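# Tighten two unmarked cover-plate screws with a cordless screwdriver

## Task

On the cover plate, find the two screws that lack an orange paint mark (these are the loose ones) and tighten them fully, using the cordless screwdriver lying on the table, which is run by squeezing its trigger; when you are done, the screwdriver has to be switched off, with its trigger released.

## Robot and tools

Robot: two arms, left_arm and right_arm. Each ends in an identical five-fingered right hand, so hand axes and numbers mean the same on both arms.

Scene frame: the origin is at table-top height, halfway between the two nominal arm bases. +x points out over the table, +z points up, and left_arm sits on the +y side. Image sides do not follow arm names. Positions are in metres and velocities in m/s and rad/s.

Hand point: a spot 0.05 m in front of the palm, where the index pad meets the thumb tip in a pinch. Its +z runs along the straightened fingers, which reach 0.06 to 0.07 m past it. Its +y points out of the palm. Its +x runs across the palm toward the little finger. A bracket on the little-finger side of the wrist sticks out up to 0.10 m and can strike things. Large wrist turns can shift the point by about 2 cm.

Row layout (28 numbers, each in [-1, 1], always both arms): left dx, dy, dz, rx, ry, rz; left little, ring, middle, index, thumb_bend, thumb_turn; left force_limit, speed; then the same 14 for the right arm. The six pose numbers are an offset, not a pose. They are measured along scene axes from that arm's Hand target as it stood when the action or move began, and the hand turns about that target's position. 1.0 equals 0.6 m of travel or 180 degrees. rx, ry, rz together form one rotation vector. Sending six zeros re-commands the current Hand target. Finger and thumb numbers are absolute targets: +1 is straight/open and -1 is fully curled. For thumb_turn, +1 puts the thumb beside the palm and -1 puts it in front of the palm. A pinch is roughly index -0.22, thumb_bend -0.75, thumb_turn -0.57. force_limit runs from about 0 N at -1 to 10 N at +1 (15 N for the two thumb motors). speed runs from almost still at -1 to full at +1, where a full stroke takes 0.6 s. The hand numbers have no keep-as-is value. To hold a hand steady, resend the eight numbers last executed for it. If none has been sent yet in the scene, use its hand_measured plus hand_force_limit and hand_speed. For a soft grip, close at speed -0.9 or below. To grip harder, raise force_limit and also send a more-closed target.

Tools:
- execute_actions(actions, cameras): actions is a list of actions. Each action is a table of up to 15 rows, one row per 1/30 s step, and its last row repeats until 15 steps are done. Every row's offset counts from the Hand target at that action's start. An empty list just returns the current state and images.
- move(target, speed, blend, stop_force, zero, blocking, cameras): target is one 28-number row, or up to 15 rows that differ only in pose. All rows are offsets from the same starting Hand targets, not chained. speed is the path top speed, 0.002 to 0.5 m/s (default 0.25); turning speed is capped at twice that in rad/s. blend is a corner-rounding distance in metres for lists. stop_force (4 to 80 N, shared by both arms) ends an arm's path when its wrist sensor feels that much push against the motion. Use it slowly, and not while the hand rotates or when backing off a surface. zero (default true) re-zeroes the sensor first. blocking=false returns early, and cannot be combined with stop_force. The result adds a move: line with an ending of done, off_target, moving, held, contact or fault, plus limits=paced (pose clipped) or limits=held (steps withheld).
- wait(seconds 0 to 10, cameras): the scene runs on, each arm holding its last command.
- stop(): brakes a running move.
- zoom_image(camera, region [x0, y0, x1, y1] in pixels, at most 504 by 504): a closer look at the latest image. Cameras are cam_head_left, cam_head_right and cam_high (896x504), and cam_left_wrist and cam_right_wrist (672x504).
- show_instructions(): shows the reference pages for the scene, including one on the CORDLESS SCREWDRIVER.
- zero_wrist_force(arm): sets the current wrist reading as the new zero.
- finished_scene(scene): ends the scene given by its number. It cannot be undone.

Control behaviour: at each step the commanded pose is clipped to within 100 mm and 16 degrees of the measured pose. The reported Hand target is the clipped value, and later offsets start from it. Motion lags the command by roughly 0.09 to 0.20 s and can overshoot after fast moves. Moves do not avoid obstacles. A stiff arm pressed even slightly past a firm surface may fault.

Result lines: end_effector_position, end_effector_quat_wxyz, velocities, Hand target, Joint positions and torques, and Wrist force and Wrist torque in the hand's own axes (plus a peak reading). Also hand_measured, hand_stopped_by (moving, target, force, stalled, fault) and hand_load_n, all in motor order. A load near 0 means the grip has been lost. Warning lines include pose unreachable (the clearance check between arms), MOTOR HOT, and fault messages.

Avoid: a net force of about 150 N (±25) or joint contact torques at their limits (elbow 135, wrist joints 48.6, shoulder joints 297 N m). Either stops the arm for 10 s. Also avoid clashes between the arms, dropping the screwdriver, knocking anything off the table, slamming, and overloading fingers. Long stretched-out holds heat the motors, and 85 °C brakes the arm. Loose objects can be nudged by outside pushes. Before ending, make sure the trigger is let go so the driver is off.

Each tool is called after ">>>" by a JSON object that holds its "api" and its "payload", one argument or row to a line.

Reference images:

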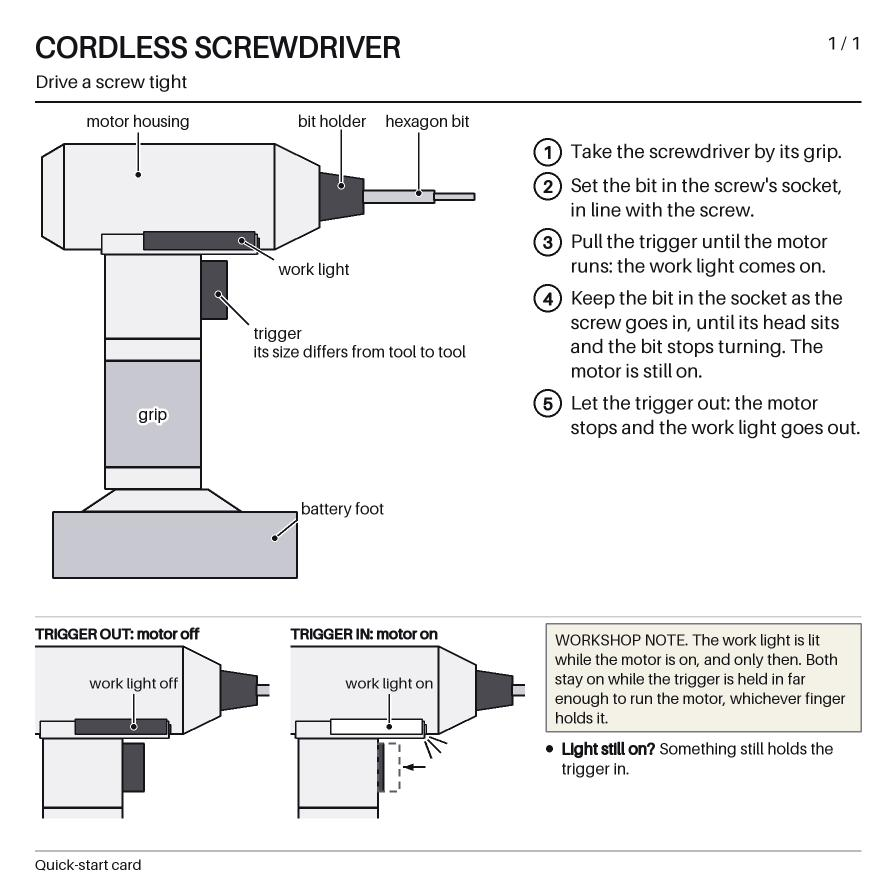

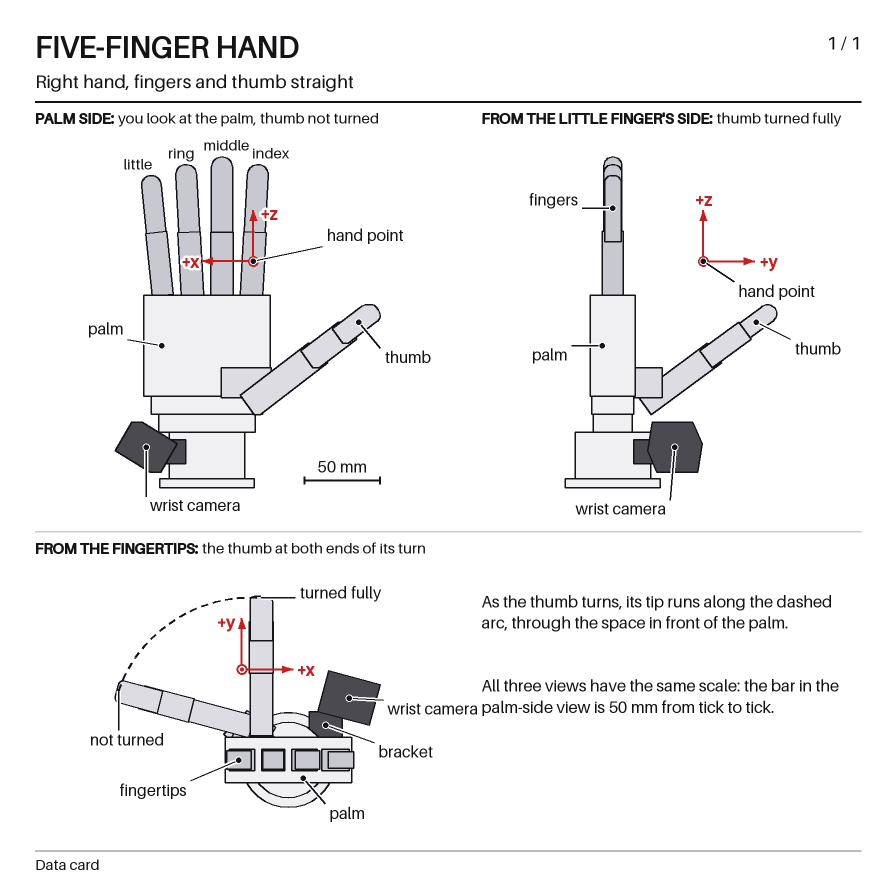

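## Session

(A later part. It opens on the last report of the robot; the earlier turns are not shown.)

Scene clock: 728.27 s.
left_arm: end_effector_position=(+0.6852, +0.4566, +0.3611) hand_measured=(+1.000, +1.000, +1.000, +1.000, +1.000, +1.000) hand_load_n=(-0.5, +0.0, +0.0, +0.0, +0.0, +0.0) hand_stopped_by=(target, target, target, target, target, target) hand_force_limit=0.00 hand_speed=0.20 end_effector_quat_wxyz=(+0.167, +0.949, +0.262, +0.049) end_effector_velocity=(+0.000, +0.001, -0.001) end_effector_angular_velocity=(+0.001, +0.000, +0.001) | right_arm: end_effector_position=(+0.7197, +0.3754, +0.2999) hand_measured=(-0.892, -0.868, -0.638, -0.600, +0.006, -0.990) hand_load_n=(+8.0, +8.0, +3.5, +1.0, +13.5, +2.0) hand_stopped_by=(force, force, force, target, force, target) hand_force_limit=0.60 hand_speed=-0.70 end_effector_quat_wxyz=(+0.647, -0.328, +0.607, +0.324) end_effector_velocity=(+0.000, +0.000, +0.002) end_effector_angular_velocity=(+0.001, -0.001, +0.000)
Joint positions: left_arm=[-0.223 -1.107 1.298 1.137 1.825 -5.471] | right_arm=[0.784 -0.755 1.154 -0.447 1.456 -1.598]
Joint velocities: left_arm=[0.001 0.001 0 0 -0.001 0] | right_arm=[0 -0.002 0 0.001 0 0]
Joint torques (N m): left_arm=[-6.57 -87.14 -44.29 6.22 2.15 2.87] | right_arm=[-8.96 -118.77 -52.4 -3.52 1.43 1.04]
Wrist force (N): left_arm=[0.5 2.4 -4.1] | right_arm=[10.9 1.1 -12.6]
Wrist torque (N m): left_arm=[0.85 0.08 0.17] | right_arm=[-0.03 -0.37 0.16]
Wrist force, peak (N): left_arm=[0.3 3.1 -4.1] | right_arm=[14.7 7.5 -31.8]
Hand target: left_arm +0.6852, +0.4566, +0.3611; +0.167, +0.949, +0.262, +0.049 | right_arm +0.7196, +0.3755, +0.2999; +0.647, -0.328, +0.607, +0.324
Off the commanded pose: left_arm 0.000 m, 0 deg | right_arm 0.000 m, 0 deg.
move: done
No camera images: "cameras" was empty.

>>> {"api": "move", "payload": {
  "target": [0,0,0,0,0,0,1,1,1,1,1,1,0,0.2,-0.02672,-0.01994,0,0,0,0,-0.98,-0.98,-0.93,-0.60,-0.97,-0.99,0.6,-0.7],
  "speed": 0.05,
  "cameras": ["cam_left_wrist"]
}}

>>> {"api": "zoom_image", "payload": {
  "camera": "cam_left_wrist",
  "region": [505, 95, 541, 131]
}}

>>> {"api": "move", "payload": {
  "target": [0.0889,-0.1192,0.001,0,0,0,1,1,1,1,1,1,0,0.2,0.0889,-0.1192,0.001,0,0,0,-0.98,-0.98,-0.93,-0.60,-0.97,-0.99,0.6,-0.7],
  "speed": 0.1,
  "cameras": ["cam_left_wrist"]
}}

>>> {"api": "zoom_image", "payload": {
  "camera": "cam_left_wrist",
  "region": [505, 95, 541, 131]
}}

Scene clock: 729.80 s.
left_arm: end_effector_position=(+0.6852, +0.4566, +0.3611) hand_measured=(+1.000, +1.000, +1.000, +1.000, +1.000, +1.000) hand_load_n=(+0.0, +0.0, +0.0, +0.0, +0.0, +0.0) hand_stopped_by=(target, target, target, target, target, target) hand_force_limit=0.00 hand_speed=0.20 end_effector_quat_wxyz=(+0.167, +0.949, +0.262, +0.049) end_effector_velocity=(+0.000, +0.000, +0.000) end_effector_angular_velocity=(+0.000, +0.000, -0.003) | right_arm: end_effector_position=(+0.7035, +0.3635, +0.3000) hand_measured=(-0.892, -0.868, -0.638, -0.600, +0.006, -0.990) hand_load_n=(+7.5, +8.5, +4.5, +1.0, +13.0, +2.5) hand_stopped_by=(force, force, force, target, force, target) hand_force_limit=0.60 hand_speed=-0.70 end_effector_quat_wxyz=(+0.647, -0.328, +0.607, +0.324) end_effector_velocity=(+0.001, +0.001, +0.000) end_effector_angular_velocity=(-0.001, +0.001, +0.000)
Joint positions: left_arm=[-0.223 -1.107 1.298 1.137 1.825 -5.471] | right_arm=[0.788 -0.785 1.21 -0.473 1.46 -1.598]
Joint velocities: left_arm=[0 0 0 0 0.001 0.003] | right_arm=[0 0.002 -0.004 0.003 0 0]
Joint torques (N m): left_arm=[-6.98 -84.41 -42.63 6.27 2.25 2.29] | right_arm=[-0.39 -104.58 -49.78 -1.58 0.19 -2.09]
Wrist force (N): left_arm=[0.2 2.9 -3.8] | right_arm=[8.9 -3.5 -3.2]
Wrist torque (N m): left_arm=[0.90 0.12 0.17] | right_arm=[-0.53 -0.28 0.09]
Wrist force, peak (N): left_arm=[0.6 2.7 -4.4] | right_arm=[10.9 1.1 -12.9]
Hand target: left_arm +0.6852, +0.4566, +0.3611; +0.167, +0.949, +0.262, +0.049 | right_arm +0.7036, +0.3635, +0.2999; +0.647, -0.328, +0.607, +0.324
Off the commanded pose: left_arm 0.000 m, 0 deg | right_arm 0.000 m, 0 deg.
move: done
Images, in order (width x height): cam_left_wrist 672x504.

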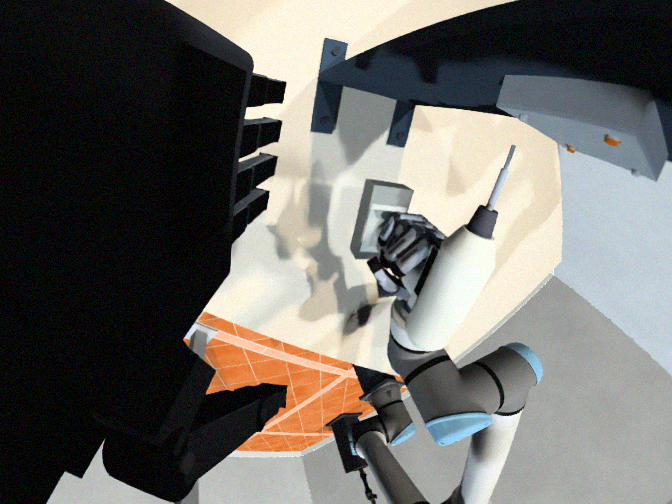

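Scaled by 14.000 from the camera's 672x504 image, which has a finer 960x720 frame.

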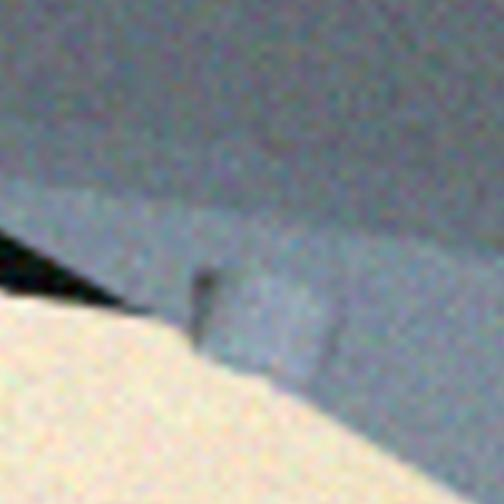

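Scene clock: 731.03 s.
left_arm: end_effector_position=(+0.7385, +0.3850, +0.3616) hand_measured=(+1.000, +1.000, +1.000, +1.000, +1.000, +1.000) hand_load_n=(+0.0, +0.0, +0.0, +0.0, +0.0, +0.0) hand_stopped_by=(target, target, target, target, target, target) hand_force_limit=0.00 hand_speed=0.20 end_effector_quat_wxyz=(+0.167, +0.949, +0.262, +0.049) end_effector_velocity=(+0.000, +0.000, +0.000) end_effector_angular_velocity=(+0.000, +0.000, -0.001) | right_arm: end_effector_position=(+0.7570, +0.2919, +0.3005) hand_measured=(-0.892, -0.868, -0.638, -0.600, +0.006, -0.990) hand_load_n=(+7.5, +8.5, +4.0, +1.5, +13.0, +2.5) hand_stopped_by=(force, force, force, target, force, target) hand_force_limit=0.60 hand_speed=-0.70 end_effector_quat_wxyz=(+0.647, -0.328, +0.607, +0.324) end_effector_velocity=(+0.000, +0.000, -0.002) end_effector_angular_velocity=(-0.002, +0.002, -0.001)
Joint positions: left_arm=[-0.3 -1.016 1.153 1.172 1.806 -5.549] | right_arm=[0.695 -0.833 1.297 -0.512 1.367 -1.593]
Joint velocities: left_arm=[0 0 0.002 -0.001 0 0.001] | right_arm=[0 0.001 0 0.002 0.001 0]
Joint torques (N m): left_arm=[7.13 -96.17 -23.15 -1.18 1.98 4.31] | right_arm=[13.47 -102.41 -51.21 -1.28 2.12 0.79]
Wrist force (N): left_arm=[0.0 2.5 -3.9] | right_arm=[8.8 -3.4 -3.0]
Wrist torque (N m): left_arm=[0.85 0.13 0.16] | right_arm=[-0.55 -0.28 0.07]
Wrist force, peak (N): left_arm=[0.7 3.7 -3.7] | right_arm=[8.7 -5.3 -4.2]
Hand target: left_arm +0.7385, +0.3850, +0.3616; +0.167, +0.949, +0.262, +0.049 | right_arm +0.7569, +0.2920, +0.3004; +0.647, -0.328, +0.607, +0.324
Off the commanded pose: left_arm 0.000 m, 0 deg | right_arm 0.000 m, 0 deg.
move: done
Images, in order (width x height): cam_left_wrist 672x504.

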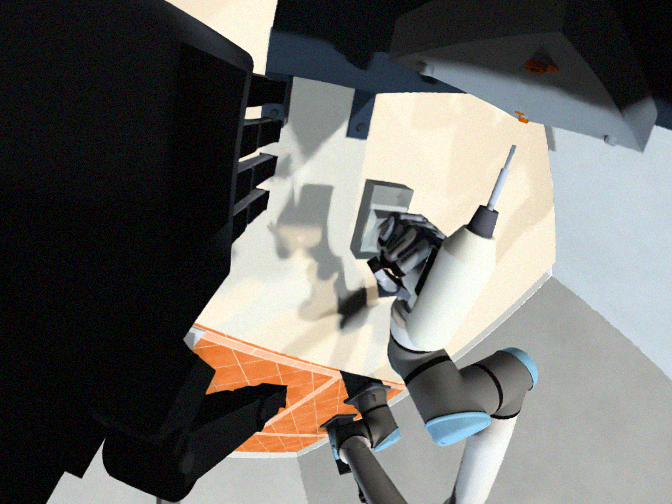

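Scaled by 14.000 from the camera's 672x504 image, which has a finer 960x720 frame.

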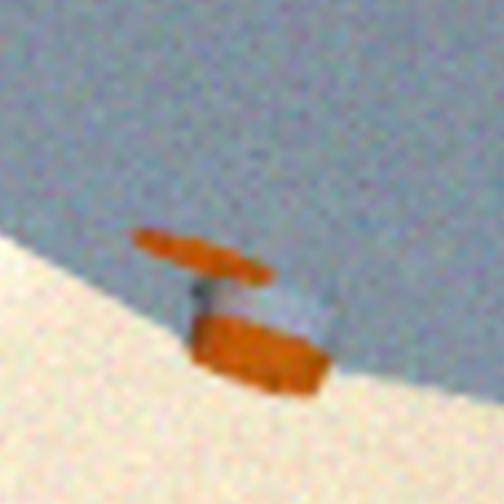

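>>> {"api": "move", "payload": {
  "target": [0,0,0.0983,0,0,0,1,1,1,1,1,1,0,0.2,0,0,0.0983,0,0,0,-0.98,-0.98,-0.93,-0.60,-0.97,-0.99,0.6,-0.7],
  "speed": 0.1,
  "cameras": ["cam_left_wrist"]
}}

>>> {"api": "zoom_image", "payload": {
  "camera": "cam_left_wrist",
  "region": [505, 95, 541, 131]
}}

Scene clock: 732.20 s.
left_arm: end_effector_position=(+0.7386, +0.3851, +0.4208) hand_measured=(+1.000, +1.000, +1.000, +1.000, +1.000, +1.000) hand_load_n=(+0.0, +0.0, +0.0, +0.0, +0.0, +0.0) hand_stopped_by=(target, target, target, target, target, target) hand_force_limit=0.00 hand_speed=0.20 end_effector_quat_wxyz=(+0.167, +0.949, +0.262, +0.049) end_effector_velocity=(+0.000, +0.001, -0.001) end_effector_angular_velocity=(+0.000, +0.000, +0.000) | right_arm: end_effector_position=(+0.7569, +0.2920, +0.3594) hand_measured=(-0.892, -0.868, -0.638, -0.600, +0.006, -0.990) hand_load_n=(+7.5, +8.5, +4.0, +1.0, +13.0, +2.5) hand_stopped_by=(force, force, force, target, force, target) hand_force_limit=0.60 hand_speed=-0.70 end_effector_quat_wxyz=(+0.647, -0.328, +0.607, +0.324) end_effector_velocity=(+0.000, +0.000, -0.001) end_effector_angular_velocity=(+0.000, -0.001, +0.000)
Joint positions: left_arm=[-0.3 -1.025 1.064 1.27 1.806 -5.548] | right_arm=[0.695 -0.874 1.257 -0.43 1.367 -1.593]
Joint velocities: left_arm=[0.001 0 0.001 -0.001 0.001 0.001] | right_arm=[0 0.001 0.001 -0.002 0 0]
Joint torques (N m): left_arm=[9.36 -59.03 -25.78 -0.01 2.29 3.83] | right_arm=[11.06 -102.41 -40.83 -6.91 -0.15 -0.49]
Wrist force (N): left_arm=[0.3 2.5 -4.0] | right_arm=[9.0 -3.4 -3.5]
Wrist torque (N m): left_arm=[0.85 0.10 0.18] | right_arm=[-0.51 -0.30 0.08]
Wrist force, peak (N): left_arm=[0.7 2.9 -5.2] | right_arm=[11.6 -3.1 -3.8]
Hand target: left_arm +0.7386, +0.3851, +0.4206; +0.167, +0.949, +0.262, +0.049 | right_arm +0.7569, +0.2920, +0.3594; +0.647, -0.328, +0.607, +0.324
Off the commanded pose: left_arm 0.000 m, 0 deg | right_arm 0.000 m, 0 deg.
move: done
Images, in order (width x height): cam_left_wrist 672x504.

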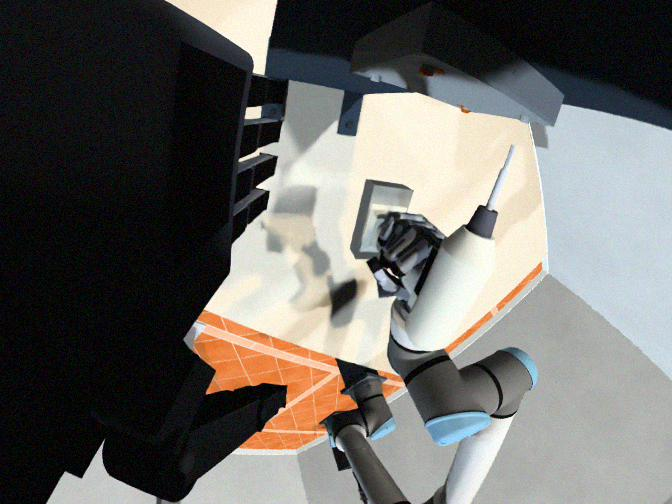

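Scaled by 14.000 from the camera's 672x504 image, which has a finer 960x720 frame.

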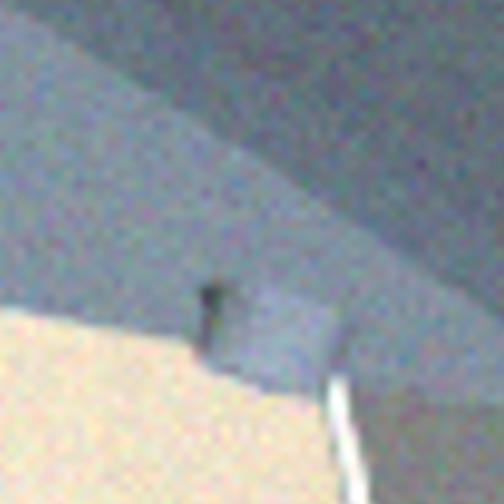

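>>> {"api": "move", "payload": {
  "target": [
    [0,0,0,0,0,0,1,1,1,1,1,1,0,0.2,-0.0022,0.0029,0,0,0,0,-0.98,-0.98,-0.93,-0.60,-0.97,-0.99,0.6,-0.7],
    [0,0,0,0,0,0,1,1,1,1,1,1,0,0.2,0.0158,0.0164,0,0,0,0,-0.98,-0.98,-0.93,-0.60,-0.97,-0.99,0.6,-0.7]
  ],
  "speed": 0.05,
  "cameras": []
}}

>>> {"api": "move", "payload": {
  "target": [0,0,0,0,0,0,1,1,1,1,1,1,0,0.2,0.014,0.0105,0,0,0,0,-0.98,-0.98,-0.93,-0.60,-0.97,-0.99,0.6,-0.7],
  "speed": 0.006,
  "stop_force": 6,
  "cameras": ["cam_left_wrist"]
}}

>>> {"api": "zoom_image", "payload": {
  "camera": "cam_left_wrist",
  "region": [505, 95, 541, 131]
}}

Scene clock: 733.33 s.
left_arm: end_effector_position=(+0.7386, +0.3851, +0.4206) hand_measured=(+1.000, +1.000, +1.000, +1.000, +1.000, +1.000) hand_load_n=(+0.0, +0.0, +0.0, +0.0, +0.0, +0.0) hand_stopped_by=(target, target, target, target, target, target) hand_force_limit=0.00 hand_speed=0.20 end_effector_quat_wxyz=(+0.167, +0.949, +0.262, +0.049) end_effector_velocity=(+0.000, +0.000, +0.000) end_effector_angular_velocity=(+0.000, +0.000, +0.000) | right_arm: end_effector_position=(+0.7664, +0.3018, +0.3593) hand_measured=(-0.892, -0.868, -0.638, -0.600, +0.006, -0.990) hand_load_n=(+7.5, +8.5, +4.0, +1.5, +13.0, +2.5) hand_stopped_by=(force, force, force, target, force, target) hand_force_limit=0.60 hand_speed=-0.70 end_effector_quat_wxyz=(+0.647, -0.328, +0.607, +0.324) end_effector_velocity=(-0.001, -0.001, +0.001) end_effector_angular_velocity=(+0.001, -0.001, +0.000)
Joint positions: left_arm=[-0.3 -1.025 1.064 1.27 1.806 -5.548] | right_arm=[0.696 -0.852 1.218 -0.414 1.368 -1.593]
Joint velocities: left_arm=[0 0 0 0 0 0] | right_arm=[0 -0.002 0.003 -0.002 0 0]
Joint torques (N m): left_arm=[6.81 -57.15 -27.42 1.47 2.77 3.7] | right_arm=[-12.88 -124.61 -40.57 -6.87 -0.79 0.7]
Wrist force (N): left_arm=[0.7 2.4 -4.1] | right_arm=[8.7 -3.3 -3.2]
Wrist torque (N m): left_arm=[0.83 0.04 0.20] | right_arm=[-0.52 -0.25 0.07]
Wrist force, peak (N): left_arm=[0.2 3.0 -4.1] | right_arm=[9.4 -3.9 -3.7]
Hand target: left_arm +0.7386, +0.3851, +0.4206; +0.167, +0.949, +0.262, +0.049 | right_arm +0.7664, +0.3018, +0.3594; +0.647, -0.328, +0.607, +0.324
Off the commanded pose: left_arm 0.000 m, 0 deg | right_arm 0.000 m, 0 deg.
move: done
No camera images: "cameras" was empty.

Scene clock: 734.93 s.
left_arm: end_effector_position=(+0.7386, +0.3851, +0.4206) hand_measured=(+1.000, +1.000, +1.000, +1.000, +1.000, +1.000) hand_load_n=(+0.0, +0.0, +0.0, +0.0, +0.0, +0.0) hand_stopped_by=(target, target, target, target, target, target) hand_force_limit=0.00 hand_speed=0.20 end_effector_quat_wxyz=(+0.167, +0.949, +0.262, +0.049) end_effector_velocity=(+0.000, +0.001, +0.000) end_effector_angular_velocity=(+0.001, +0.001, +0.001) | right_arm: end_effector_position=(+0.7696, +0.3042, +0.3594) hand_measured=(-0.892, -0.868, -0.638, -0.600, +0.006, -0.990) hand_load_n=(+8.0, +8.5, +4.0, +1.5, +13.0, +2.0) hand_stopped_by=(force, force, force, target, force, target) hand_force_limit=0.60 hand_speed=-0.70 end_effector_quat_wxyz=(+0.647, -0.328, +0.607, +0.324) end_effector_velocity=(+0.000, +0.000, -0.001) end_effector_angular_velocity=(-0.001, +0.001, +0.000)
Joint positions: left_arm=[-0.3 -1.025 1.064 1.27 1.806 -5.548] | right_arm=[0.695 -0.846 1.207 -0.409 1.367 -1.593]
Joint velocities: left_arm=[0.001 0 0 0 -0.001 0] | right_arm=[0 0 0 0.002 0 0]
Joint torques (N m): left_arm=[1.65 -59.33 -31.32 2.89 2.09 3.6] | right_arm=[-8.34 -122.75 -42.2 -6.52 2.27 0.94]
Wrist force (N): left_arm=[0.4 2.7 -3.9] | right_arm=[8.2 -3.0 -3.8]
Wrist torque (N m): left_arm=[0.86 0.08 0.19] | right_arm=[-0.51 -0.22 0.04]
Wrist force, peak (N): left_arm=[0.4 2.8 -4.4] | right_arm=[10.2 -1.0 -12.0]
Hand target: left_arm +0.7386, +0.3851, +0.4206; +0.167, +0.949, +0.262, +0.049 | right_arm +0.7696, +0.3042, +0.3594; +0.647, -0.328, +0.607, +0.324
Off the commanded pose: left_arm 0.000 m, 0 deg | right_arm 0.007 m, 0 deg.
move: contact (right_arm)
Images, in order (width x height): cam_left_wrist 672x504.

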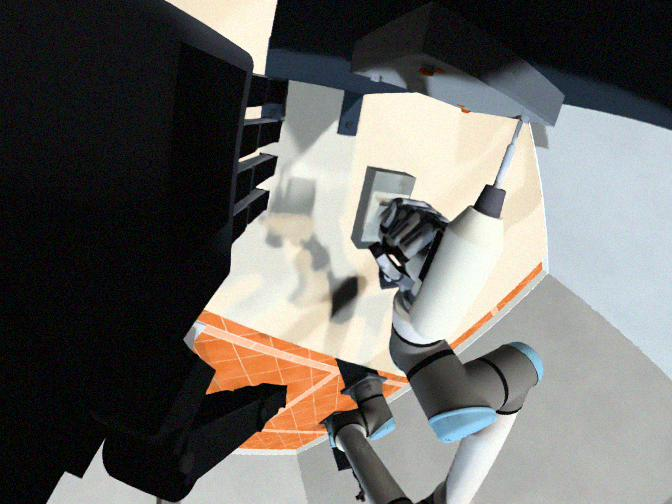

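Scaled by 14.000 from the camera's 672x504 image, which has a finer 960x720 frame.

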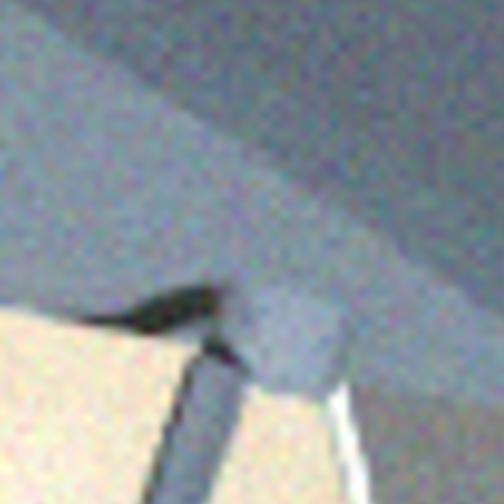

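>>> {"api": "zoom_image", "payload": {
  "camera": "cam_left_wrist",
  "region": [360, 60, 400, 100]
}}

>>> {"api": "zoom_image", "payload": {
  "camera": "cam_left_wrist",
  "region": [410, 50, 480, 120]
}}

Scaled by 12.600 from the camera's 672x504 image, which has a finer 960x720 frame.

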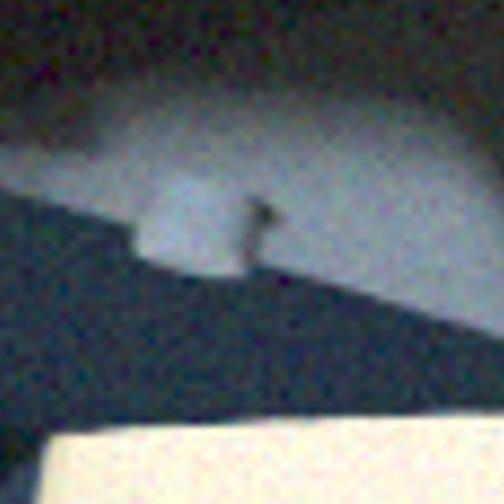

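Scaled by 7.200 from the camera's 672x504 image, which has a finer 960x720 frame.

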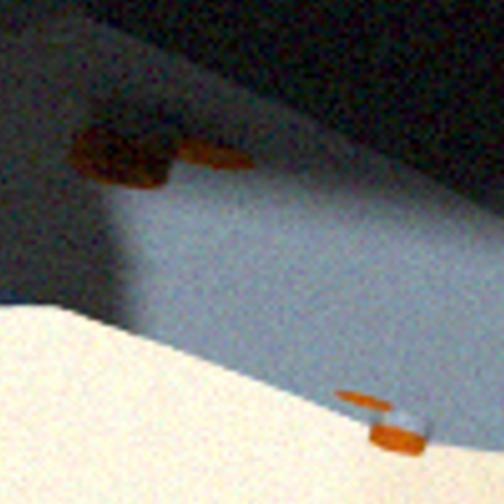

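>>> {"api": "move", "payload": {
  "target": [
    [0,0,0,0,0,0,1,1,1,1,1,1,0,0.2,-0.005,-0.0037,0,0,0,0,-0.98,-0.98,-0.93,-0.60,-0.97,-0.99,0.6,-0.7],
    [0,0,0,0,0,0,1,1,1,1,1,1,0,0.2,-0.0028,-0.00665,0,0,0,0,-0.98,-0.98,-0.93,-0.60,-0.97,-0.99,0.6,-0.7]
  ],
  "speed": 0.03,
  "cameras": []
}}

>>> {"api": "move", "payload": {
  "target": [0,0,0,0,0,0,1,1,1,1,1,1,0,0.2,0.014,0.0105,0,0,0,0,-0.98,-0.98,-0.93,-0.60,-0.97,-0.99,0.6,-0.7],
  "speed": 0.006,
  "stop_force": 8,
  "cameras": ["cam_left_wrist"]
}}

>>> {"api": "zoom_image", "payload": {
  "camera": "cam_left_wrist",
  "region": [511, 106, 535, 130]
}}

Scene clock: 736.60 s.
left_arm: end_effector_position=(+0.7386, +0.3851, +0.4206) hand_measured=(+1.000, +1.000, +1.000, +1.000, +1.000, +1.000) hand_load_n=(+0.0, +0.5, +0.0, +0.0, +0.0, +0.0) hand_stopped_by=(target, target, target, target, target, target) hand_force_limit=0.00 hand_speed=0.20 end_effector_quat_wxyz=(+0.167, +0.949, +0.262, +0.049) end_effector_velocity=(+0.000, +0.002, +0.000) end_effector_angular_velocity=(+0.001, +0.000, +0.002) | right_arm: end_effector_position=(+0.7679, +0.3002, +0.3594) hand_measured=(-0.892, -0.868, -0.638, -0.600, +0.006, -0.990) hand_load_n=(+8.0, +8.5, +4.0, +1.0, +13.0, +2.5) hand_stopped_by=(force, force, force, target, force, target) hand_force_limit=0.60 hand_speed=-0.70 end_effector_quat_wxyz=(+0.647, -0.328, +0.607, +0.324) end_effector_velocity=(+0.000, +0.000, +0.002) end_effector_angular_velocity=(+0.002, -0.001, +0.000)
Joint positions: left_arm=[-0.3 -1.025 1.064 1.27 1.806 -5.548] | right_arm=[0.693 -0.853 1.219 -0.414 1.365 -1.593]
Joint velocities: left_arm=[0.002 0 0 0 -0.001 0] | right_arm=[0 -0.001 0 -0.001 0 0]
Joint torques (N m): left_arm=[0.02 -59.85 -34.42 4.51 1.97 3.66] | right_arm=[0.25 -114.83 -45.39 -6.35 0.54 2]
Wrist force (N): left_arm=[0.1 2.2 -4.0] | right_arm=[8.4 -3.6 -3.3]
Wrist torque (N m): left_arm=[0.80 0.12 0.17] | right_arm=[-0.56 -0.21 0.05]
Wrist force, peak (N): left_arm=[0.6 2.7 -4.1] | right_arm=[8.6 -3.5 -4.1]
Hand target: left_arm +0.7386, +0.3851, +0.4206; +0.167, +0.949, +0.262, +0.049 | right_arm +0.7679, +0.3002, +0.3594; +0.647, -0.328, +0.607, +0.324
Off the commanded pose: left_arm 0.000 m, 0 deg | right_arm 0.000 m, 0 deg.
move: done
No camera images: "cameras" was empty.

Scene clock: 738.23 s.
left_arm: end_effector_position=(+0.7386, +0.3851, +0.4206) hand_measured=(+1.000, +1.000, +1.000, +1.000, +1.000, +1.000) hand_load_n=(+0.0, +0.0, +0.0, +0.0, +0.0, +0.0) hand_stopped_by=(target, target, target, target, target, target) hand_force_limit=0.00 hand_speed=0.20 end_effector_quat_wxyz=(+0.167, +0.949, +0.262, +0.049) end_effector_velocity=(+0.000, +0.000, +0.000) end_effector_angular_velocity=(+0.001, -0.001, -0.001) | right_arm: end_effector_position=(+0.7710, +0.3025, +0.3594) hand_measured=(-0.892, -0.868, -0.638, -0.600, +0.006, -0.990) hand_load_n=(+8.0, +8.5, +3.5, +1.0, +13.0, +2.0) hand_stopped_by=(force, force, force, target, force, target) hand_force_limit=0.60 hand_speed=-0.70 end_effector_quat_wxyz=(+0.647, -0.328, +0.607, +0.324) end_effector_velocity=(+0.000, +0.000, +0.000) end_effector_angular_velocity=(-0.001, +0.001, +0.000)
Joint positions: left_arm=[-0.3 -1.025 1.064 1.27 1.806 -5.548] | right_arm=[0.693 -0.847 1.209 -0.41 1.365 -1.593]
Joint velocities: left_arm=[0 0 0 0 0 0.001] | right_arm=[0 -0.001 0 0.002 0 0]
Joint torques (N m): left_arm=[-1.11 -57.33 -36.76 6.02 1.1 3.08] | right_arm=[-7.92 -122.25 -42.54 -6.8 2.53 2.13]
Wrist force (N): left_arm=[0.3 2.1 -4.1] | right_arm=[8.8 -2.4 -5.4]
Wrist torque (N m): left_arm=[0.80 0.10 0.17] | right_arm=[-0.46 -0.29 0.06]
Wrist force, peak (N): left_arm=[0.3 2.6 -4.3] | right_arm=[10.6 -0.2 -14.0]
Hand target: left_arm +0.7386, +0.3851, +0.4206; +0.167, +0.949, +0.262, +0.049 | right_arm +0.7709, +0.3025, +0.3594; +0.647, -0.328, +0.607, +0.324
Off the commanded pose: left_arm 0.000 m, 0 deg | right_arm 0.007 m, 0 deg.
move: contact (right_arm)
Images, in order (width x height): cam_left_wrist 672x504.

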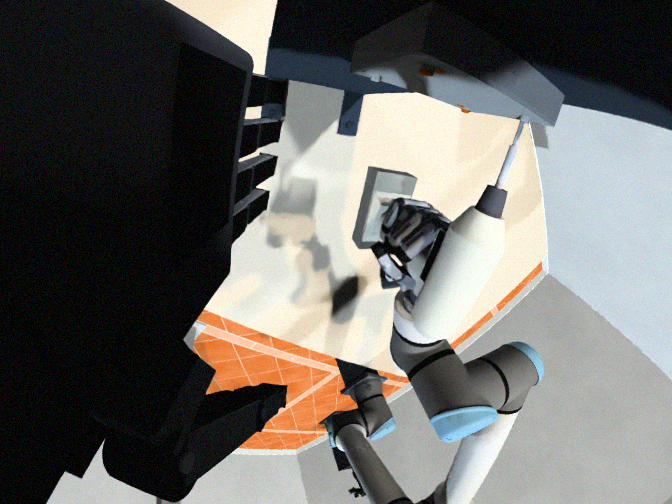

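Scaled by 21.000 from the camera's 672x504 image, which has a finer 960x720 frame.

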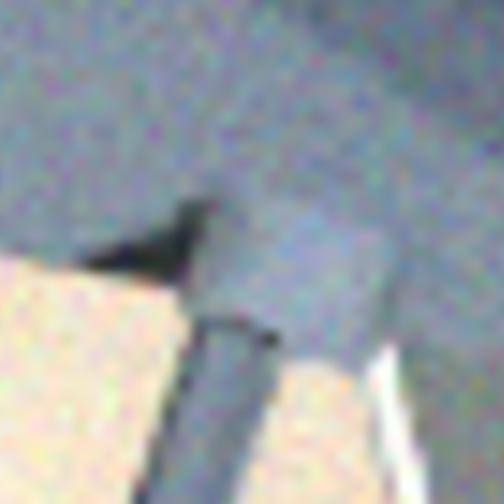

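>>> {"api": "move", "payload": {
  "target": [
    [0,0,0.1333,0.0952,0.0572,0,1,1,1,1,1,1,0,0.2,-0.002,-0.0015,0,0,0,0,-0.98,-0.98,-0.93,-0.60,-0.97,-0.99,0.6,-0.7],
    [0.0392,-0.0953,0.11,0.0952,0.0572,0,1,1,1,1,1,1,0,0.2,-0.002,-0.0015,0,0,0,0,-0.98,-0.98,-0.93,-0.60,-0.97,-0.99,0.6,-0.7]
  ],
  "speed": 0.15,
  "cameras": ["cam_left_wrist"]
}}

>>> {"api": "zoom_image", "payload": {
  "camera": "cam_left_wrist",
  "region": [430, 60, 480, 110]
}}

Scene clock: 740.60 s.
left_arm: end_effector_position=(+0.7621, +0.3279, +0.4865) hand_measured=(+1.000, +1.000, +1.000, +1.000, +1.000, +1.000) hand_load_n=(+0.5, +0.0, +0.0, +0.0, +0.0, +0.0) hand_stopped_by=(target, target, target, target, target, target) hand_force_limit=0.00 hand_speed=0.20 end_effector_quat_wxyz=(+0.000, +0.964, +0.266, +0.003) end_effector_velocity=(+0.000, +0.000, +0.000) end_effector_angular_velocity=(+0.000, -0.002, +0.002) | right_arm: end_effector_position=(+0.7697, +0.3016, +0.3594) hand_measured=(-0.892, -0.868, -0.638, -0.600, +0.006, -0.990) hand_load_n=(+7.5, +8.5, +4.0, +1.0, +13.0, +2.0) hand_stopped_by=(force, force, force, target, force, target) hand_force_limit=0.60 hand_speed=-0.70 end_effector_quat_wxyz=(+0.647, -0.328, +0.607, +0.324) end_effector_velocity=(+0.000, +0.000, +0.000) end_effector_angular_velocity=(+0.000, +0.000, +0.000)
Joint positions: left_arm=[-0.427 -0.809 0.58 1.796 1.567 -5.642] | right_arm=[0.693 -0.849 1.213 -0.412 1.365 -1.593]
Joint velocities: left_arm=[0 0 0 -0.002 0 -0.001] | right_arm=[0 -0.001 0 0.001 0 0]
Joint torques (N m): left_arm=[-1.16 -89.86 -28.64 0.74 -2.39 3.89] | right_arm=[14.39 -113.41 -49.55 -5.07 1.99 0.38]
Wrist force (N): left_arm=[0.1 2.2 -4.3] | right_arm=[8.5 -3.3 -3.5]
Wrist torque (N m): left_arm=[0.77 0.14 0.13] | right_arm=[-0.50 -0.22 0.07]
Wrist force, peak (N): left_arm=[0.7 2.1 -5.1] | right_arm=[8.8 -2.6 -5.5]
Hand target: left_arm +0.7621, +0.3279, +0.4865; +0.000, +0.964, +0.266, +0.003 | right_arm +0.7697, +0.3016, +0.3594; +0.647, -0.328, +0.607, +0.324
Off the commanded pose: left_arm 0.000 m, 0 deg | right_arm 0.000 m, 0 deg.
move: done
Images, in order (width x height): cam_left_wrist 672x504.

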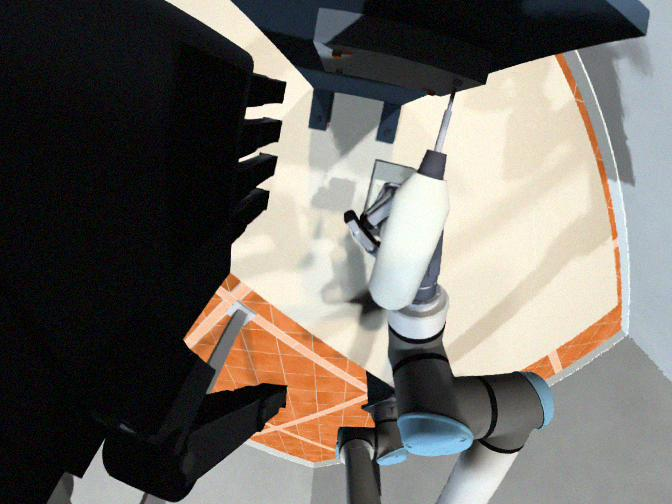

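Scaled by 10.080 from the camera's 672x504 image, which has a finer 960x720 frame.

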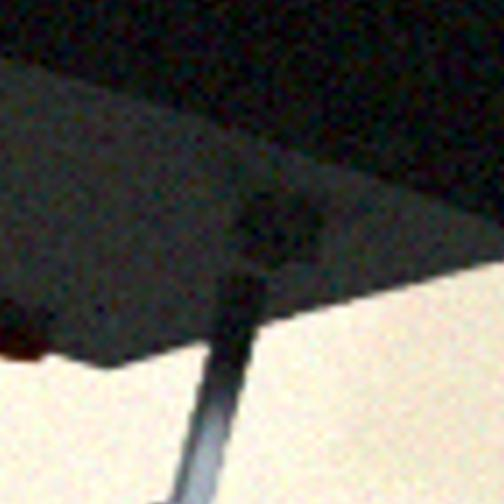

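>>> {"api": "move", "payload": {
  "target": [0,0,0,0,0,0,1,1,1,1,1,1,0,0.2,0,0,0,0,0,-0.0039,-0.98,-0.98,-0.93,-0.60,-0.97,-0.99,0.6,-0.7],
  "speed": 0.03,
  "cameras": ["cam_left_wrist"]
}}

>>> {"api": "zoom_image", "payload": {
  "camera": "cam_left_wrist",
  "region": [430, 60, 480, 110]
}}

>>> {"api": "move", "payload": {
  "target": [
    [-0.0392,0.0953,0.0233,-0.0952,-0.0572,0,1,1,1,1,1,1,0,0.2,0,0,0,0,0,0,-0.98,-0.98,-0.93,-0.60,-0.97,-0.99,0.6,-0.7],
    [-0.0392,0.0953,-0.11,-0.0952,-0.0572,0,1,1,1,1,1,1,0,0.2,0,0,0,0,0,0,-0.98,-0.98,-0.93,-0.60,-0.97,-0.99,0.6,-0.7]
  ],
  "speed": 0.15,
  "cameras": ["cam_left_wrist"]
}}

>>> {"api": "zoom_image", "payload": {
  "camera": "cam_left_wrist",
  "region": [505, 100, 541, 136]
}}

Scene clock: 741.77 s.
left_arm: end_effector_position=(+0.7621, +0.3279, +0.4865) hand_measured=(+1.000, +1.000, +1.000, +1.000, +1.000, +1.000) hand_load_n=(+0.0, +0.0, +0.0, +0.0, +0.0, +0.0) hand_stopped_by=(target, target, target, target, target, target) hand_force_limit=0.00 hand_speed=0.20 end_effector_quat_wxyz=(+0.000, +0.964, +0.266, +0.003) end_effector_velocity=(+0.000, +0.000, +0.000) end_effector_angular_velocity=(+0.000, +0.000, +0.000) | right_arm: end_effector_position=(+0.7697, +0.3016, +0.3594) hand_measured=(-0.892, -0.868, -0.638, -0.600, +0.006, -0.990) hand_load_n=(+8.0, +8.5, +4.0, +1.0, +13.0, +2.5) hand_stopped_by=(force, force, force, target, force, target) hand_force_limit=0.60 hand_speed=-0.70 end_effector_quat_wxyz=(+0.649, -0.324, +0.609, +0.320) end_effector_velocity=(+0.000, +0.000, +0.000) end_effector_angular_velocity=(+0.000, +0.000, +0.002)
Joint positions: left_arm=[-0.427 -0.81 0.58 1.796 1.567 -5.642] | right_arm=[0.696 -0.851 1.215 -0.412 1.381 -1.594]
Joint velocities: left_arm=[0 0 0 0 0 0] | right_arm=[0 0 0 0 -0.002 0]
Joint torques (N m): left_arm=[-1.71 -106.11 -25.53 0.52 -1.97 3.88] | right_arm=[4.86 -119.13 -43.18 -6.56 -0.58 -1.83]
Wrist force (N): left_arm=[0.1 2.0 -4.0] | right_arm=[8.6 -3.4 -3.3]
Wrist torque (N m): left_arm=[0.75 0.13 0.13] | right_arm=[-0.53 -0.24 0.07]
Wrist force, peak (N): left_arm=[0.0 2.3 -4.3] | right_arm=[9.1 -3.2 -3.5]
Hand target: left_arm +0.7621, +0.3279, +0.4865; +0.000, +0.964, +0.266, +0.003 | right_arm +0.7697, +0.3016, +0.3594; +0.649, -0.325, +0.609, +0.320
Off the commanded pose: left_arm 0.000 m, 0 deg | right_arm 0.000 m, 0 deg.
move: done
Images, in order (width x height): cam_left_wrist 672x504.

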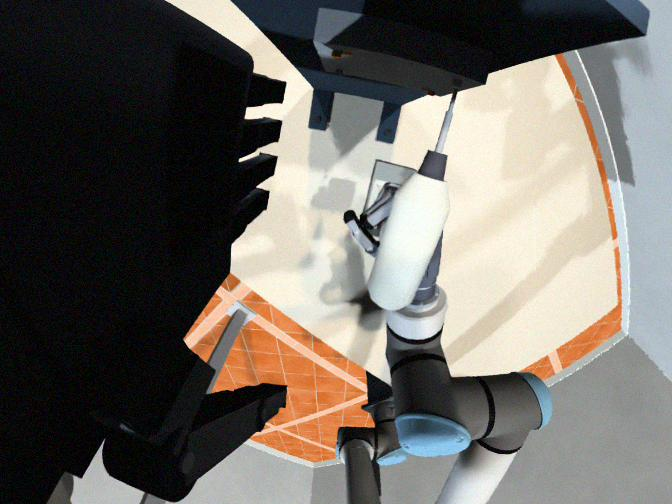

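Scaled by 10.080 from the camera's 672x504 image, which has a finer 960x720 frame.

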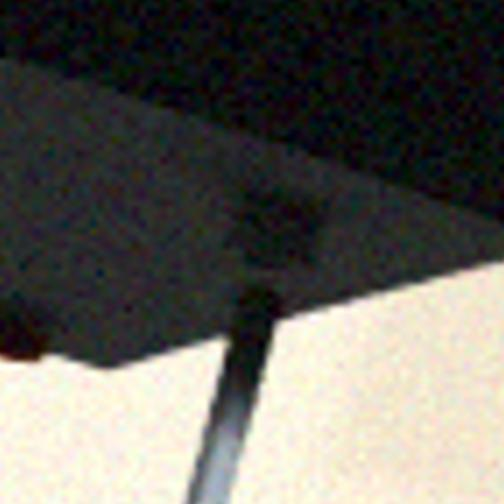

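Scene clock: 743.97 s.
left_arm: end_effector_position=(+0.7385, +0.3851, +0.4207) hand_measured=(+1.000, +1.000, +1.000, +1.000, +1.000, +1.000) hand_load_n=(+0.0, +0.0, +0.0, +0.0, +0.0, +0.0) hand_stopped_by=(target, target, target, target, target, target) hand_force_limit=0.00 hand_speed=0.20 end_effector_quat_wxyz=(+0.167, +0.949, +0.262, +0.049) end_effector_velocity=(+0.000, +0.000, +0.000) end_effector_angular_velocity=(+0.001, +0.000, -0.001) | right_arm: end_effector_position=(+0.7697, +0.3016, +0.3594) hand_measured=(-0.892, -0.868, -0.638, -0.600, +0.006, -0.990) hand_load_n=(+7.5, +8.5, +4.0, +1.0, +13.0, +2.5) hand_stopped_by=(force, force, force, target, force, target) hand_force_limit=0.60 hand_speed=-0.70 end_effector_quat_wxyz=(+0.649, -0.325, +0.609, +0.320) end_effector_velocity=(+0.000, +0.000, +0.001) end_effector_angular_velocity=(+0.001, -0.001, +0.000)
Joint positions: left_arm=[-0.3 -1.025 1.064 1.27 1.806 -5.549] | right_arm=[0.696 -0.851 1.215 -0.412 1.381 -1.594]
Joint velocities: left_arm=[-0.001 0 0 0 -0.001 0.001] | right_arm=[0 -0.001 0 -0.001 0 0]
Joint torques (N m): left_arm=[-12.14 -63.06 -43.57 3.93 1.33 -3.28] | right_arm=[-14.87 -108.19 -50.8 -2.17 -1.11 0.28]
Wrist force (N): left_arm=[0.3 2.7 -3.6] | right_arm=[8.4 -3.5 -3.4]
Wrist torque (N m): left_arm=[0.86 0.09 0.19] | right_arm=[-0.54 -0.20 0.05]
Wrist force, peak (N): left_arm=[0.7 2.4 -6.1] | right_arm=[8.9 -3.7 -3.3]
Hand target: left_arm +0.7386, +0.3851, +0.4206; +0.167, +0.949, +0.262, +0.049 | right_arm +0.7697, +0.3016, +0.3594; +0.649, -0.325, +0.609, +0.320
Off the commanded pose: left_arm 0.000 m, 0 deg | right_arm 0.000 m, 0 deg.
move: done
Images, in order (width x height): cam_left_wrist 672x504.

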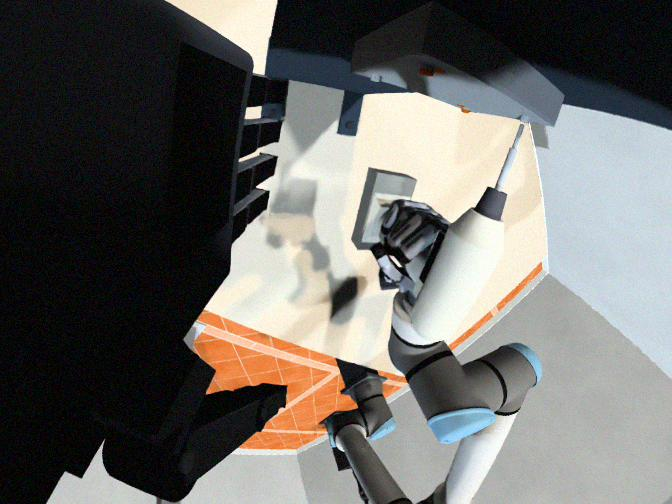

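Scaled by 14.000 from the camera's 672x504 image, which has a finer 960x720 frame.

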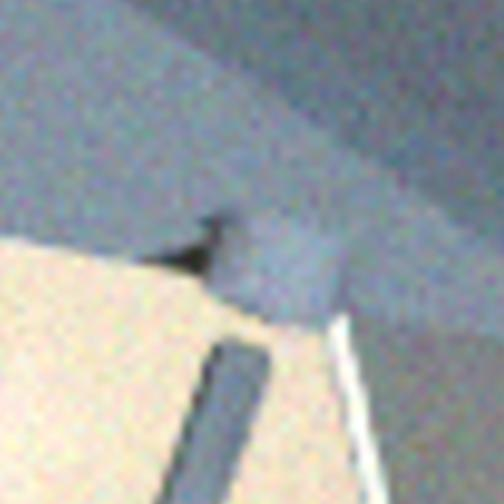

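>>> {"api": "move", "payload": {
  "target": [0,0,0,0,0,0,1,1,1,1,1,1,0,0.2,0.014,0.0105,0,0,0,0,-0.98,-0.98,-0.93,-0.60,-0.97,-0.99,0.6,-0.7],
  "speed": 0.006,
  "stop_force": 8,
  "cameras": ["cam_left_wrist"]
}}

Scene clock: 745.83 s.
left_arm: end_effector_position=(+0.7386, +0.3851, +0.4206) hand_measured=(+1.000, +1.000, +1.000, +1.000, +1.000, +1.000) hand_load_n=(+0.0, +0.0, +0.0, +0.0, +0.0, +0.0) hand_stopped_by=(target, target, target, target, target, target) hand_force_limit=0.00 hand_speed=0.20 end_effector_quat_wxyz=(+0.167, +0.949, +0.262, +0.049) end_effector_velocity=(+0.000, +0.001, +0.000) end_effector_angular_velocity=(+0.000, +0.000, +0.000) | right_arm: end_effector_position=(+0.7714, +0.3028, +0.3594) hand_measured=(-0.892, -0.868, -0.638, -0.600, +0.006, -0.990) hand_load_n=(+8.5, +8.5, +4.0, +1.0, +13.0, +2.0) hand_stopped_by=(force, force, force, target, force, target) hand_force_limit=0.60 hand_speed=-0.70 end_effector_quat_wxyz=(+0.649, -0.325, +0.609, +0.320) end_effector_velocity=(+0.000, +0.000, +0.000) end_effector_angular_velocity=(+0.000, +0.000, +0.000)
Joint positions: left_arm=[-0.3 -1.025 1.064 1.27 1.806 -5.549] | right_arm=[0.696 -0.847 1.209 -0.41 1.38 -1.594]
Joint velocities: left_arm=[0.001 0.001 0 0 0 0.001] | right_arm=[0 0 0 0 0 0]
Joint torques (N m): left_arm=[-9.26 -58.06 -29.6 0.96 1.24 1.69] | right_arm=[-8.13 -121.3 -41.91 -6.35 1.37 0.36]
Wrist force (N): left_arm=[0.6 2.6 -4.1] | right_arm=[8.1 -2.7 -3.8]
Wrist torque (N m): left_arm=[0.87 0.05 0.20] | right_arm=[-0.51 -0.33 0.02]
Wrist force, peak (N): left_arm=[0.7 2.8 -4.3] | right_arm=[9.6 -1.0 -11.9]
Hand target: left_arm +0.7386, +0.3851, +0.4206; +0.167, +0.949, +0.262, +0.049 | right_arm +0.7714, +0.3028, +0.3594; +0.649, -0.325, +0.609, +0.320
Off the commanded pose: left_arm 0.000 m, 0 deg | right_arm 0.008 m, 0 deg.
move: contact (right_arm)
Images, in order (width x height): cam_left_wrist 672x504.

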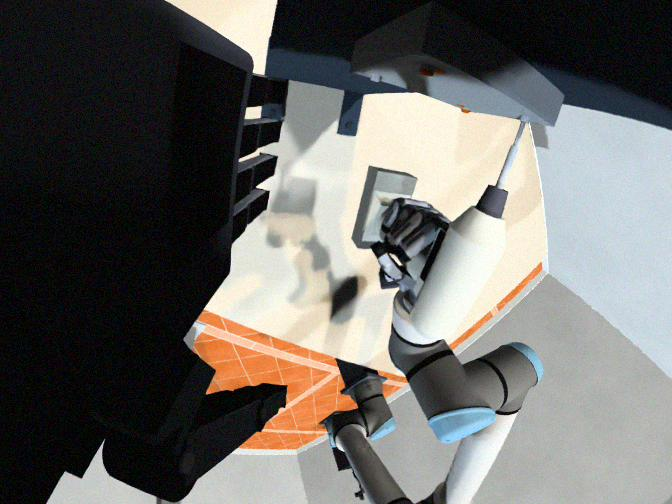

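>>> {"api": "move", "payload": {
  "target": [0,0,0,0,0,0,1,1,1,1,1,1,0,0.2,0.0025,0.0019,0,0,0,0,-0.98,-0.98,-0.93,-0.80,-0.97,-0.99,0.6,-0.7],
  "speed": 0.006,
  "stop_force": 10,
  "cameras": ["cam_left_wrist"]
}}

>>> {"api": "zoom_image", "payload": {
  "camera": "cam_left_wrist",
  "region": [380, 190, 480, 290]
}}

>>> {"api": "zoom_image", "payload": {
  "camera": "cam_left_wrist",
  "region": [505, 100, 541, 136]
}}

Scene clock: 747.07 s.
left_arm: end_effector_position=(+0.7386, +0.3851, +0.4206) hand_measured=(+1.000, +1.000, +1.000, +1.000, +1.000, +1.000) hand_load_n=(+0.0, +0.0, +0.0, +0.0, +0.0, +0.0) hand_stopped_by=(target, target, target, target, target, target) hand_force_limit=0.00 hand_speed=0.20 end_effector_quat_wxyz=(+0.167, +0.949, +0.262, +0.049) end_effector_velocity=(+0.000, +0.000, +0.000) end_effector_angular_velocity=(+0.000, +0.000, +0.000) | right_arm: end_effector_position=(+0.7721, +0.3034, +0.3594) hand_measured=(-0.892, -0.868, -0.638, -0.800, +0.006, -0.990) hand_load_n=(+8.0, +8.5, +4.0, +1.5, +13.5, +1.5) hand_stopped_by=(force, force, force, target, force, target) hand_force_limit=0.60 hand_speed=-0.70 end_effector_quat_wxyz=(+0.649, -0.325, +0.609, +0.320) end_effector_velocity=(+0.000, +0.000, -0.001) end_effector_angular_velocity=(-0.001, +0.001, +0.000)
Joint positions: left_arm=[-0.3 -1.025 1.064 1.27 1.806 -5.549] | right_arm=[0.696 -0.846 1.207 -0.409 1.38 -1.594]
Joint velocities: left_arm=[-0.001 0 0 0 -0.001 -0.001] | right_arm=[0 0.001 0 0 0 0]
Joint torques (N m): left_arm=[-10.17 -57.32 -25.79 1.4 1.83 2.46] | right_arm=[0.02 -119.27 -39.04 -5.82 1.55 0.26]
Wrist force (N): left_arm=[0.2 2.4 -3.9] | right_arm=[5.5 -1.6 -5.1]
Wrist torque (N m): left_arm=[0.83 0.11 0.17] | right_arm=[-0.48 -0.28 -1.00]
Wrist force, peak (N): left_arm=[0.2 2.8 -4.2] | right_arm=[9.2 1.2 -16.1]
Hand target: left_arm +0.7386, +0.3851, +0.4206; +0.167, +0.949, +0.262, +0.049 | right_arm +0.7721, +0.3035, +0.3594; +0.649, -0.325, +0.609, +0.320
Off the commanded pose: left_arm 0.000 m, 0 deg | right_arm 0.001 m, 0 deg.
move: contact (right_arm)
Images, in order (width x height): cam_left_wrist 672x504.

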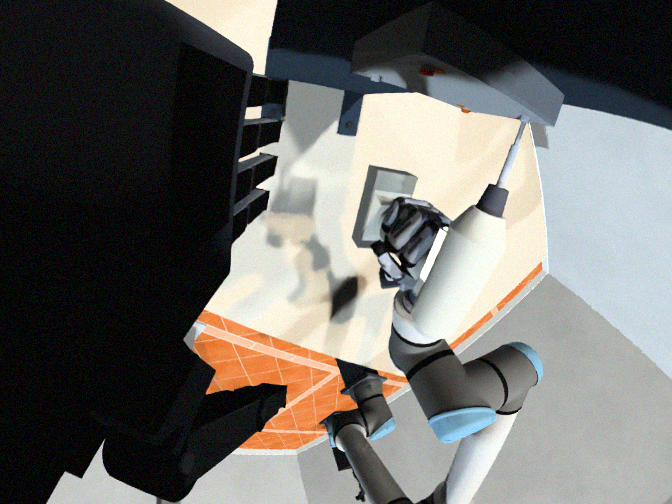

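Scaled by 5.040 from the camera's 672x504 image, which has a finer 960x720 frame.

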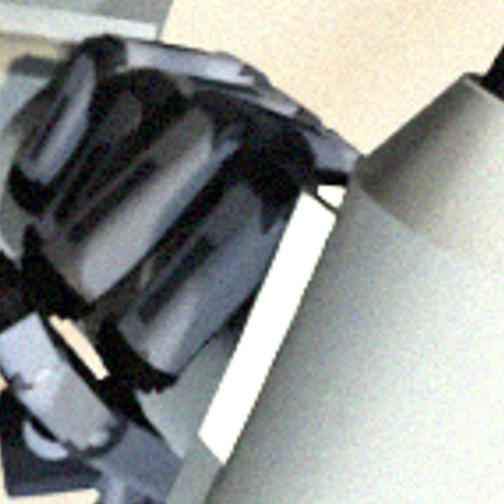

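Scaled by 14.000 from the camera's 672x504 image, which has a finer 960x720 frame.

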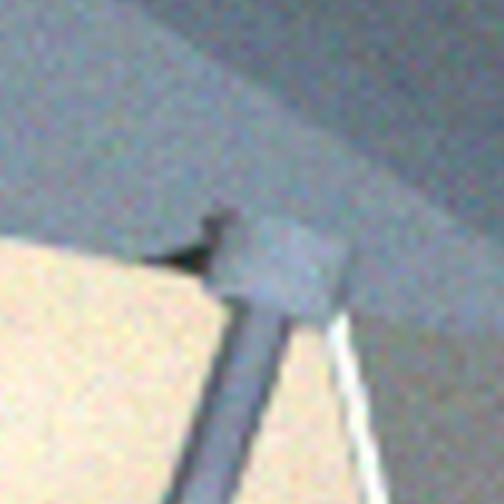

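>>> {"api": "move", "payload": {
  "target": [0,0,0,0,0,0,1,1,1,1,1,1,0,0.2,0.0025,0.0019,0,0,0,0,-0.98,-0.98,-0.93,-0.80,-0.97,-0.99,0.6,-0.7],
  "speed": 0.006,
  "stop_force": 12,
  "cameras": ["cam_left_wrist"]
}}

>>> {"api": "zoom_image", "payload": {
  "camera": "cam_left_wrist",
  "region": [505, 100, 541, 136]
}}

Scene clock: 748.30 s.
left_arm: end_effector_position=(+0.7386, +0.3851, +0.4206) hand_measured=(+1.000, +1.000, +1.000, +1.000, +1.000, +1.000) hand_load_n=(+0.0, +0.0, +0.0, +0.0, +0.0, +0.0) hand_stopped_by=(target, target, target, target, target, target) hand_force_limit=0.00 hand_speed=0.20 end_effector_quat_wxyz=(+0.167, +0.949, +0.262, +0.049) end_effector_velocity=(+0.000, +0.000, +0.000) end_effector_angular_velocity=(+0.000, +0.001, +0.001) | right_arm: end_effector_position=(+0.7723, +0.3036, +0.3594) hand_measured=(-0.892, -0.868, -0.638, -0.800, +0.006, -0.990) hand_load_n=(+8.0, +8.5, +3.5, +1.5, +14.0, +1.5) hand_stopped_by=(force, force, force, target, force, target) hand_force_limit=0.60 hand_speed=-0.70 end_effector_quat_wxyz=(+0.649, -0.325, +0.609, +0.320) end_effector_velocity=(+0.000, +0.000, +0.001) end_effector_angular_velocity=(+0.000, +0.000, +0.000)
Joint positions: left_arm=[-0.3 -1.025 1.064 1.27 1.806 -5.549] | right_arm=[0.696 -0.845 1.206 -0.408 1.38 -1.594]
Joint velocities: left_arm=[0 0 0 0 0 -0.001] | right_arm=[0 -0.001 0 0 0 0]
Joint torques (N m): left_arm=[-9.22 -61.96 -28.63 2.71 1.59 2.57] | right_arm=[5.13 -121.17 -44.41 -7.28 1.08 0.5]
Wrist force (N): left_arm=[0.6 2.4 -4.0] | right_arm=[8.0 1.0 -13.7]
Wrist torque (N m): left_arm=[0.83 0.06 0.20] | right_arm=[-0.21 -0.25 -0.91]
Wrist force, peak (N): left_arm=[0.4 2.6 -4.3] | right_arm=[9.4 2.8 -19.5]
Hand target: left_arm +0.7386, +0.3851, +0.4206; +0.167, +0.949, +0.262, +0.049 | right_arm +0.7723, +0.3036, +0.3594; +0.649, -0.325, +0.609, +0.320
Off the commanded pose: left_arm 0.000 m, 0 deg | right_arm 0.002 m, 0 deg.
move: contact (right_arm)
Images, in order (width x height): cam_left_wrist 672x504.

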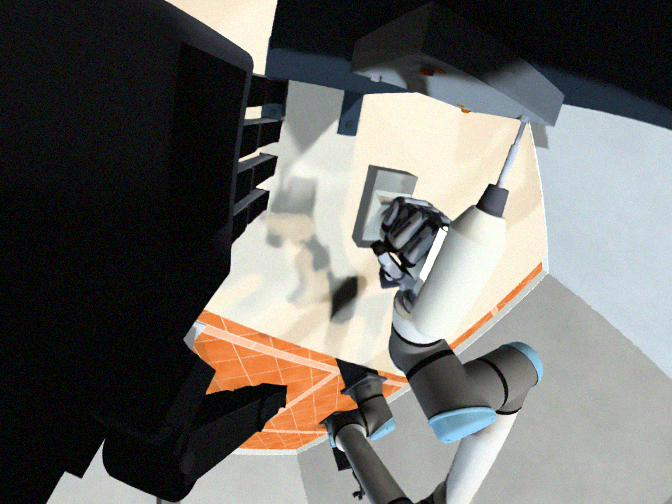

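Scaled by 14.000 from the camera's 672x504 image, which has a finer 960x720 frame.

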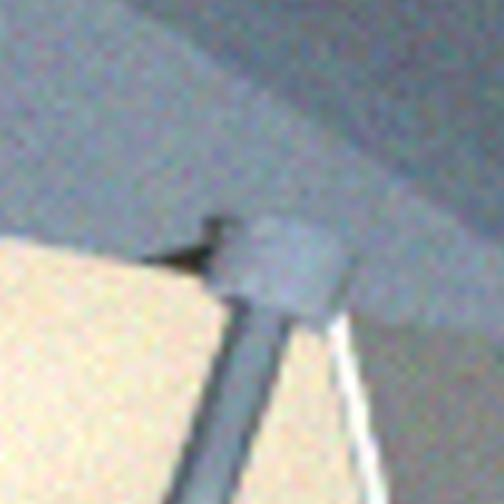

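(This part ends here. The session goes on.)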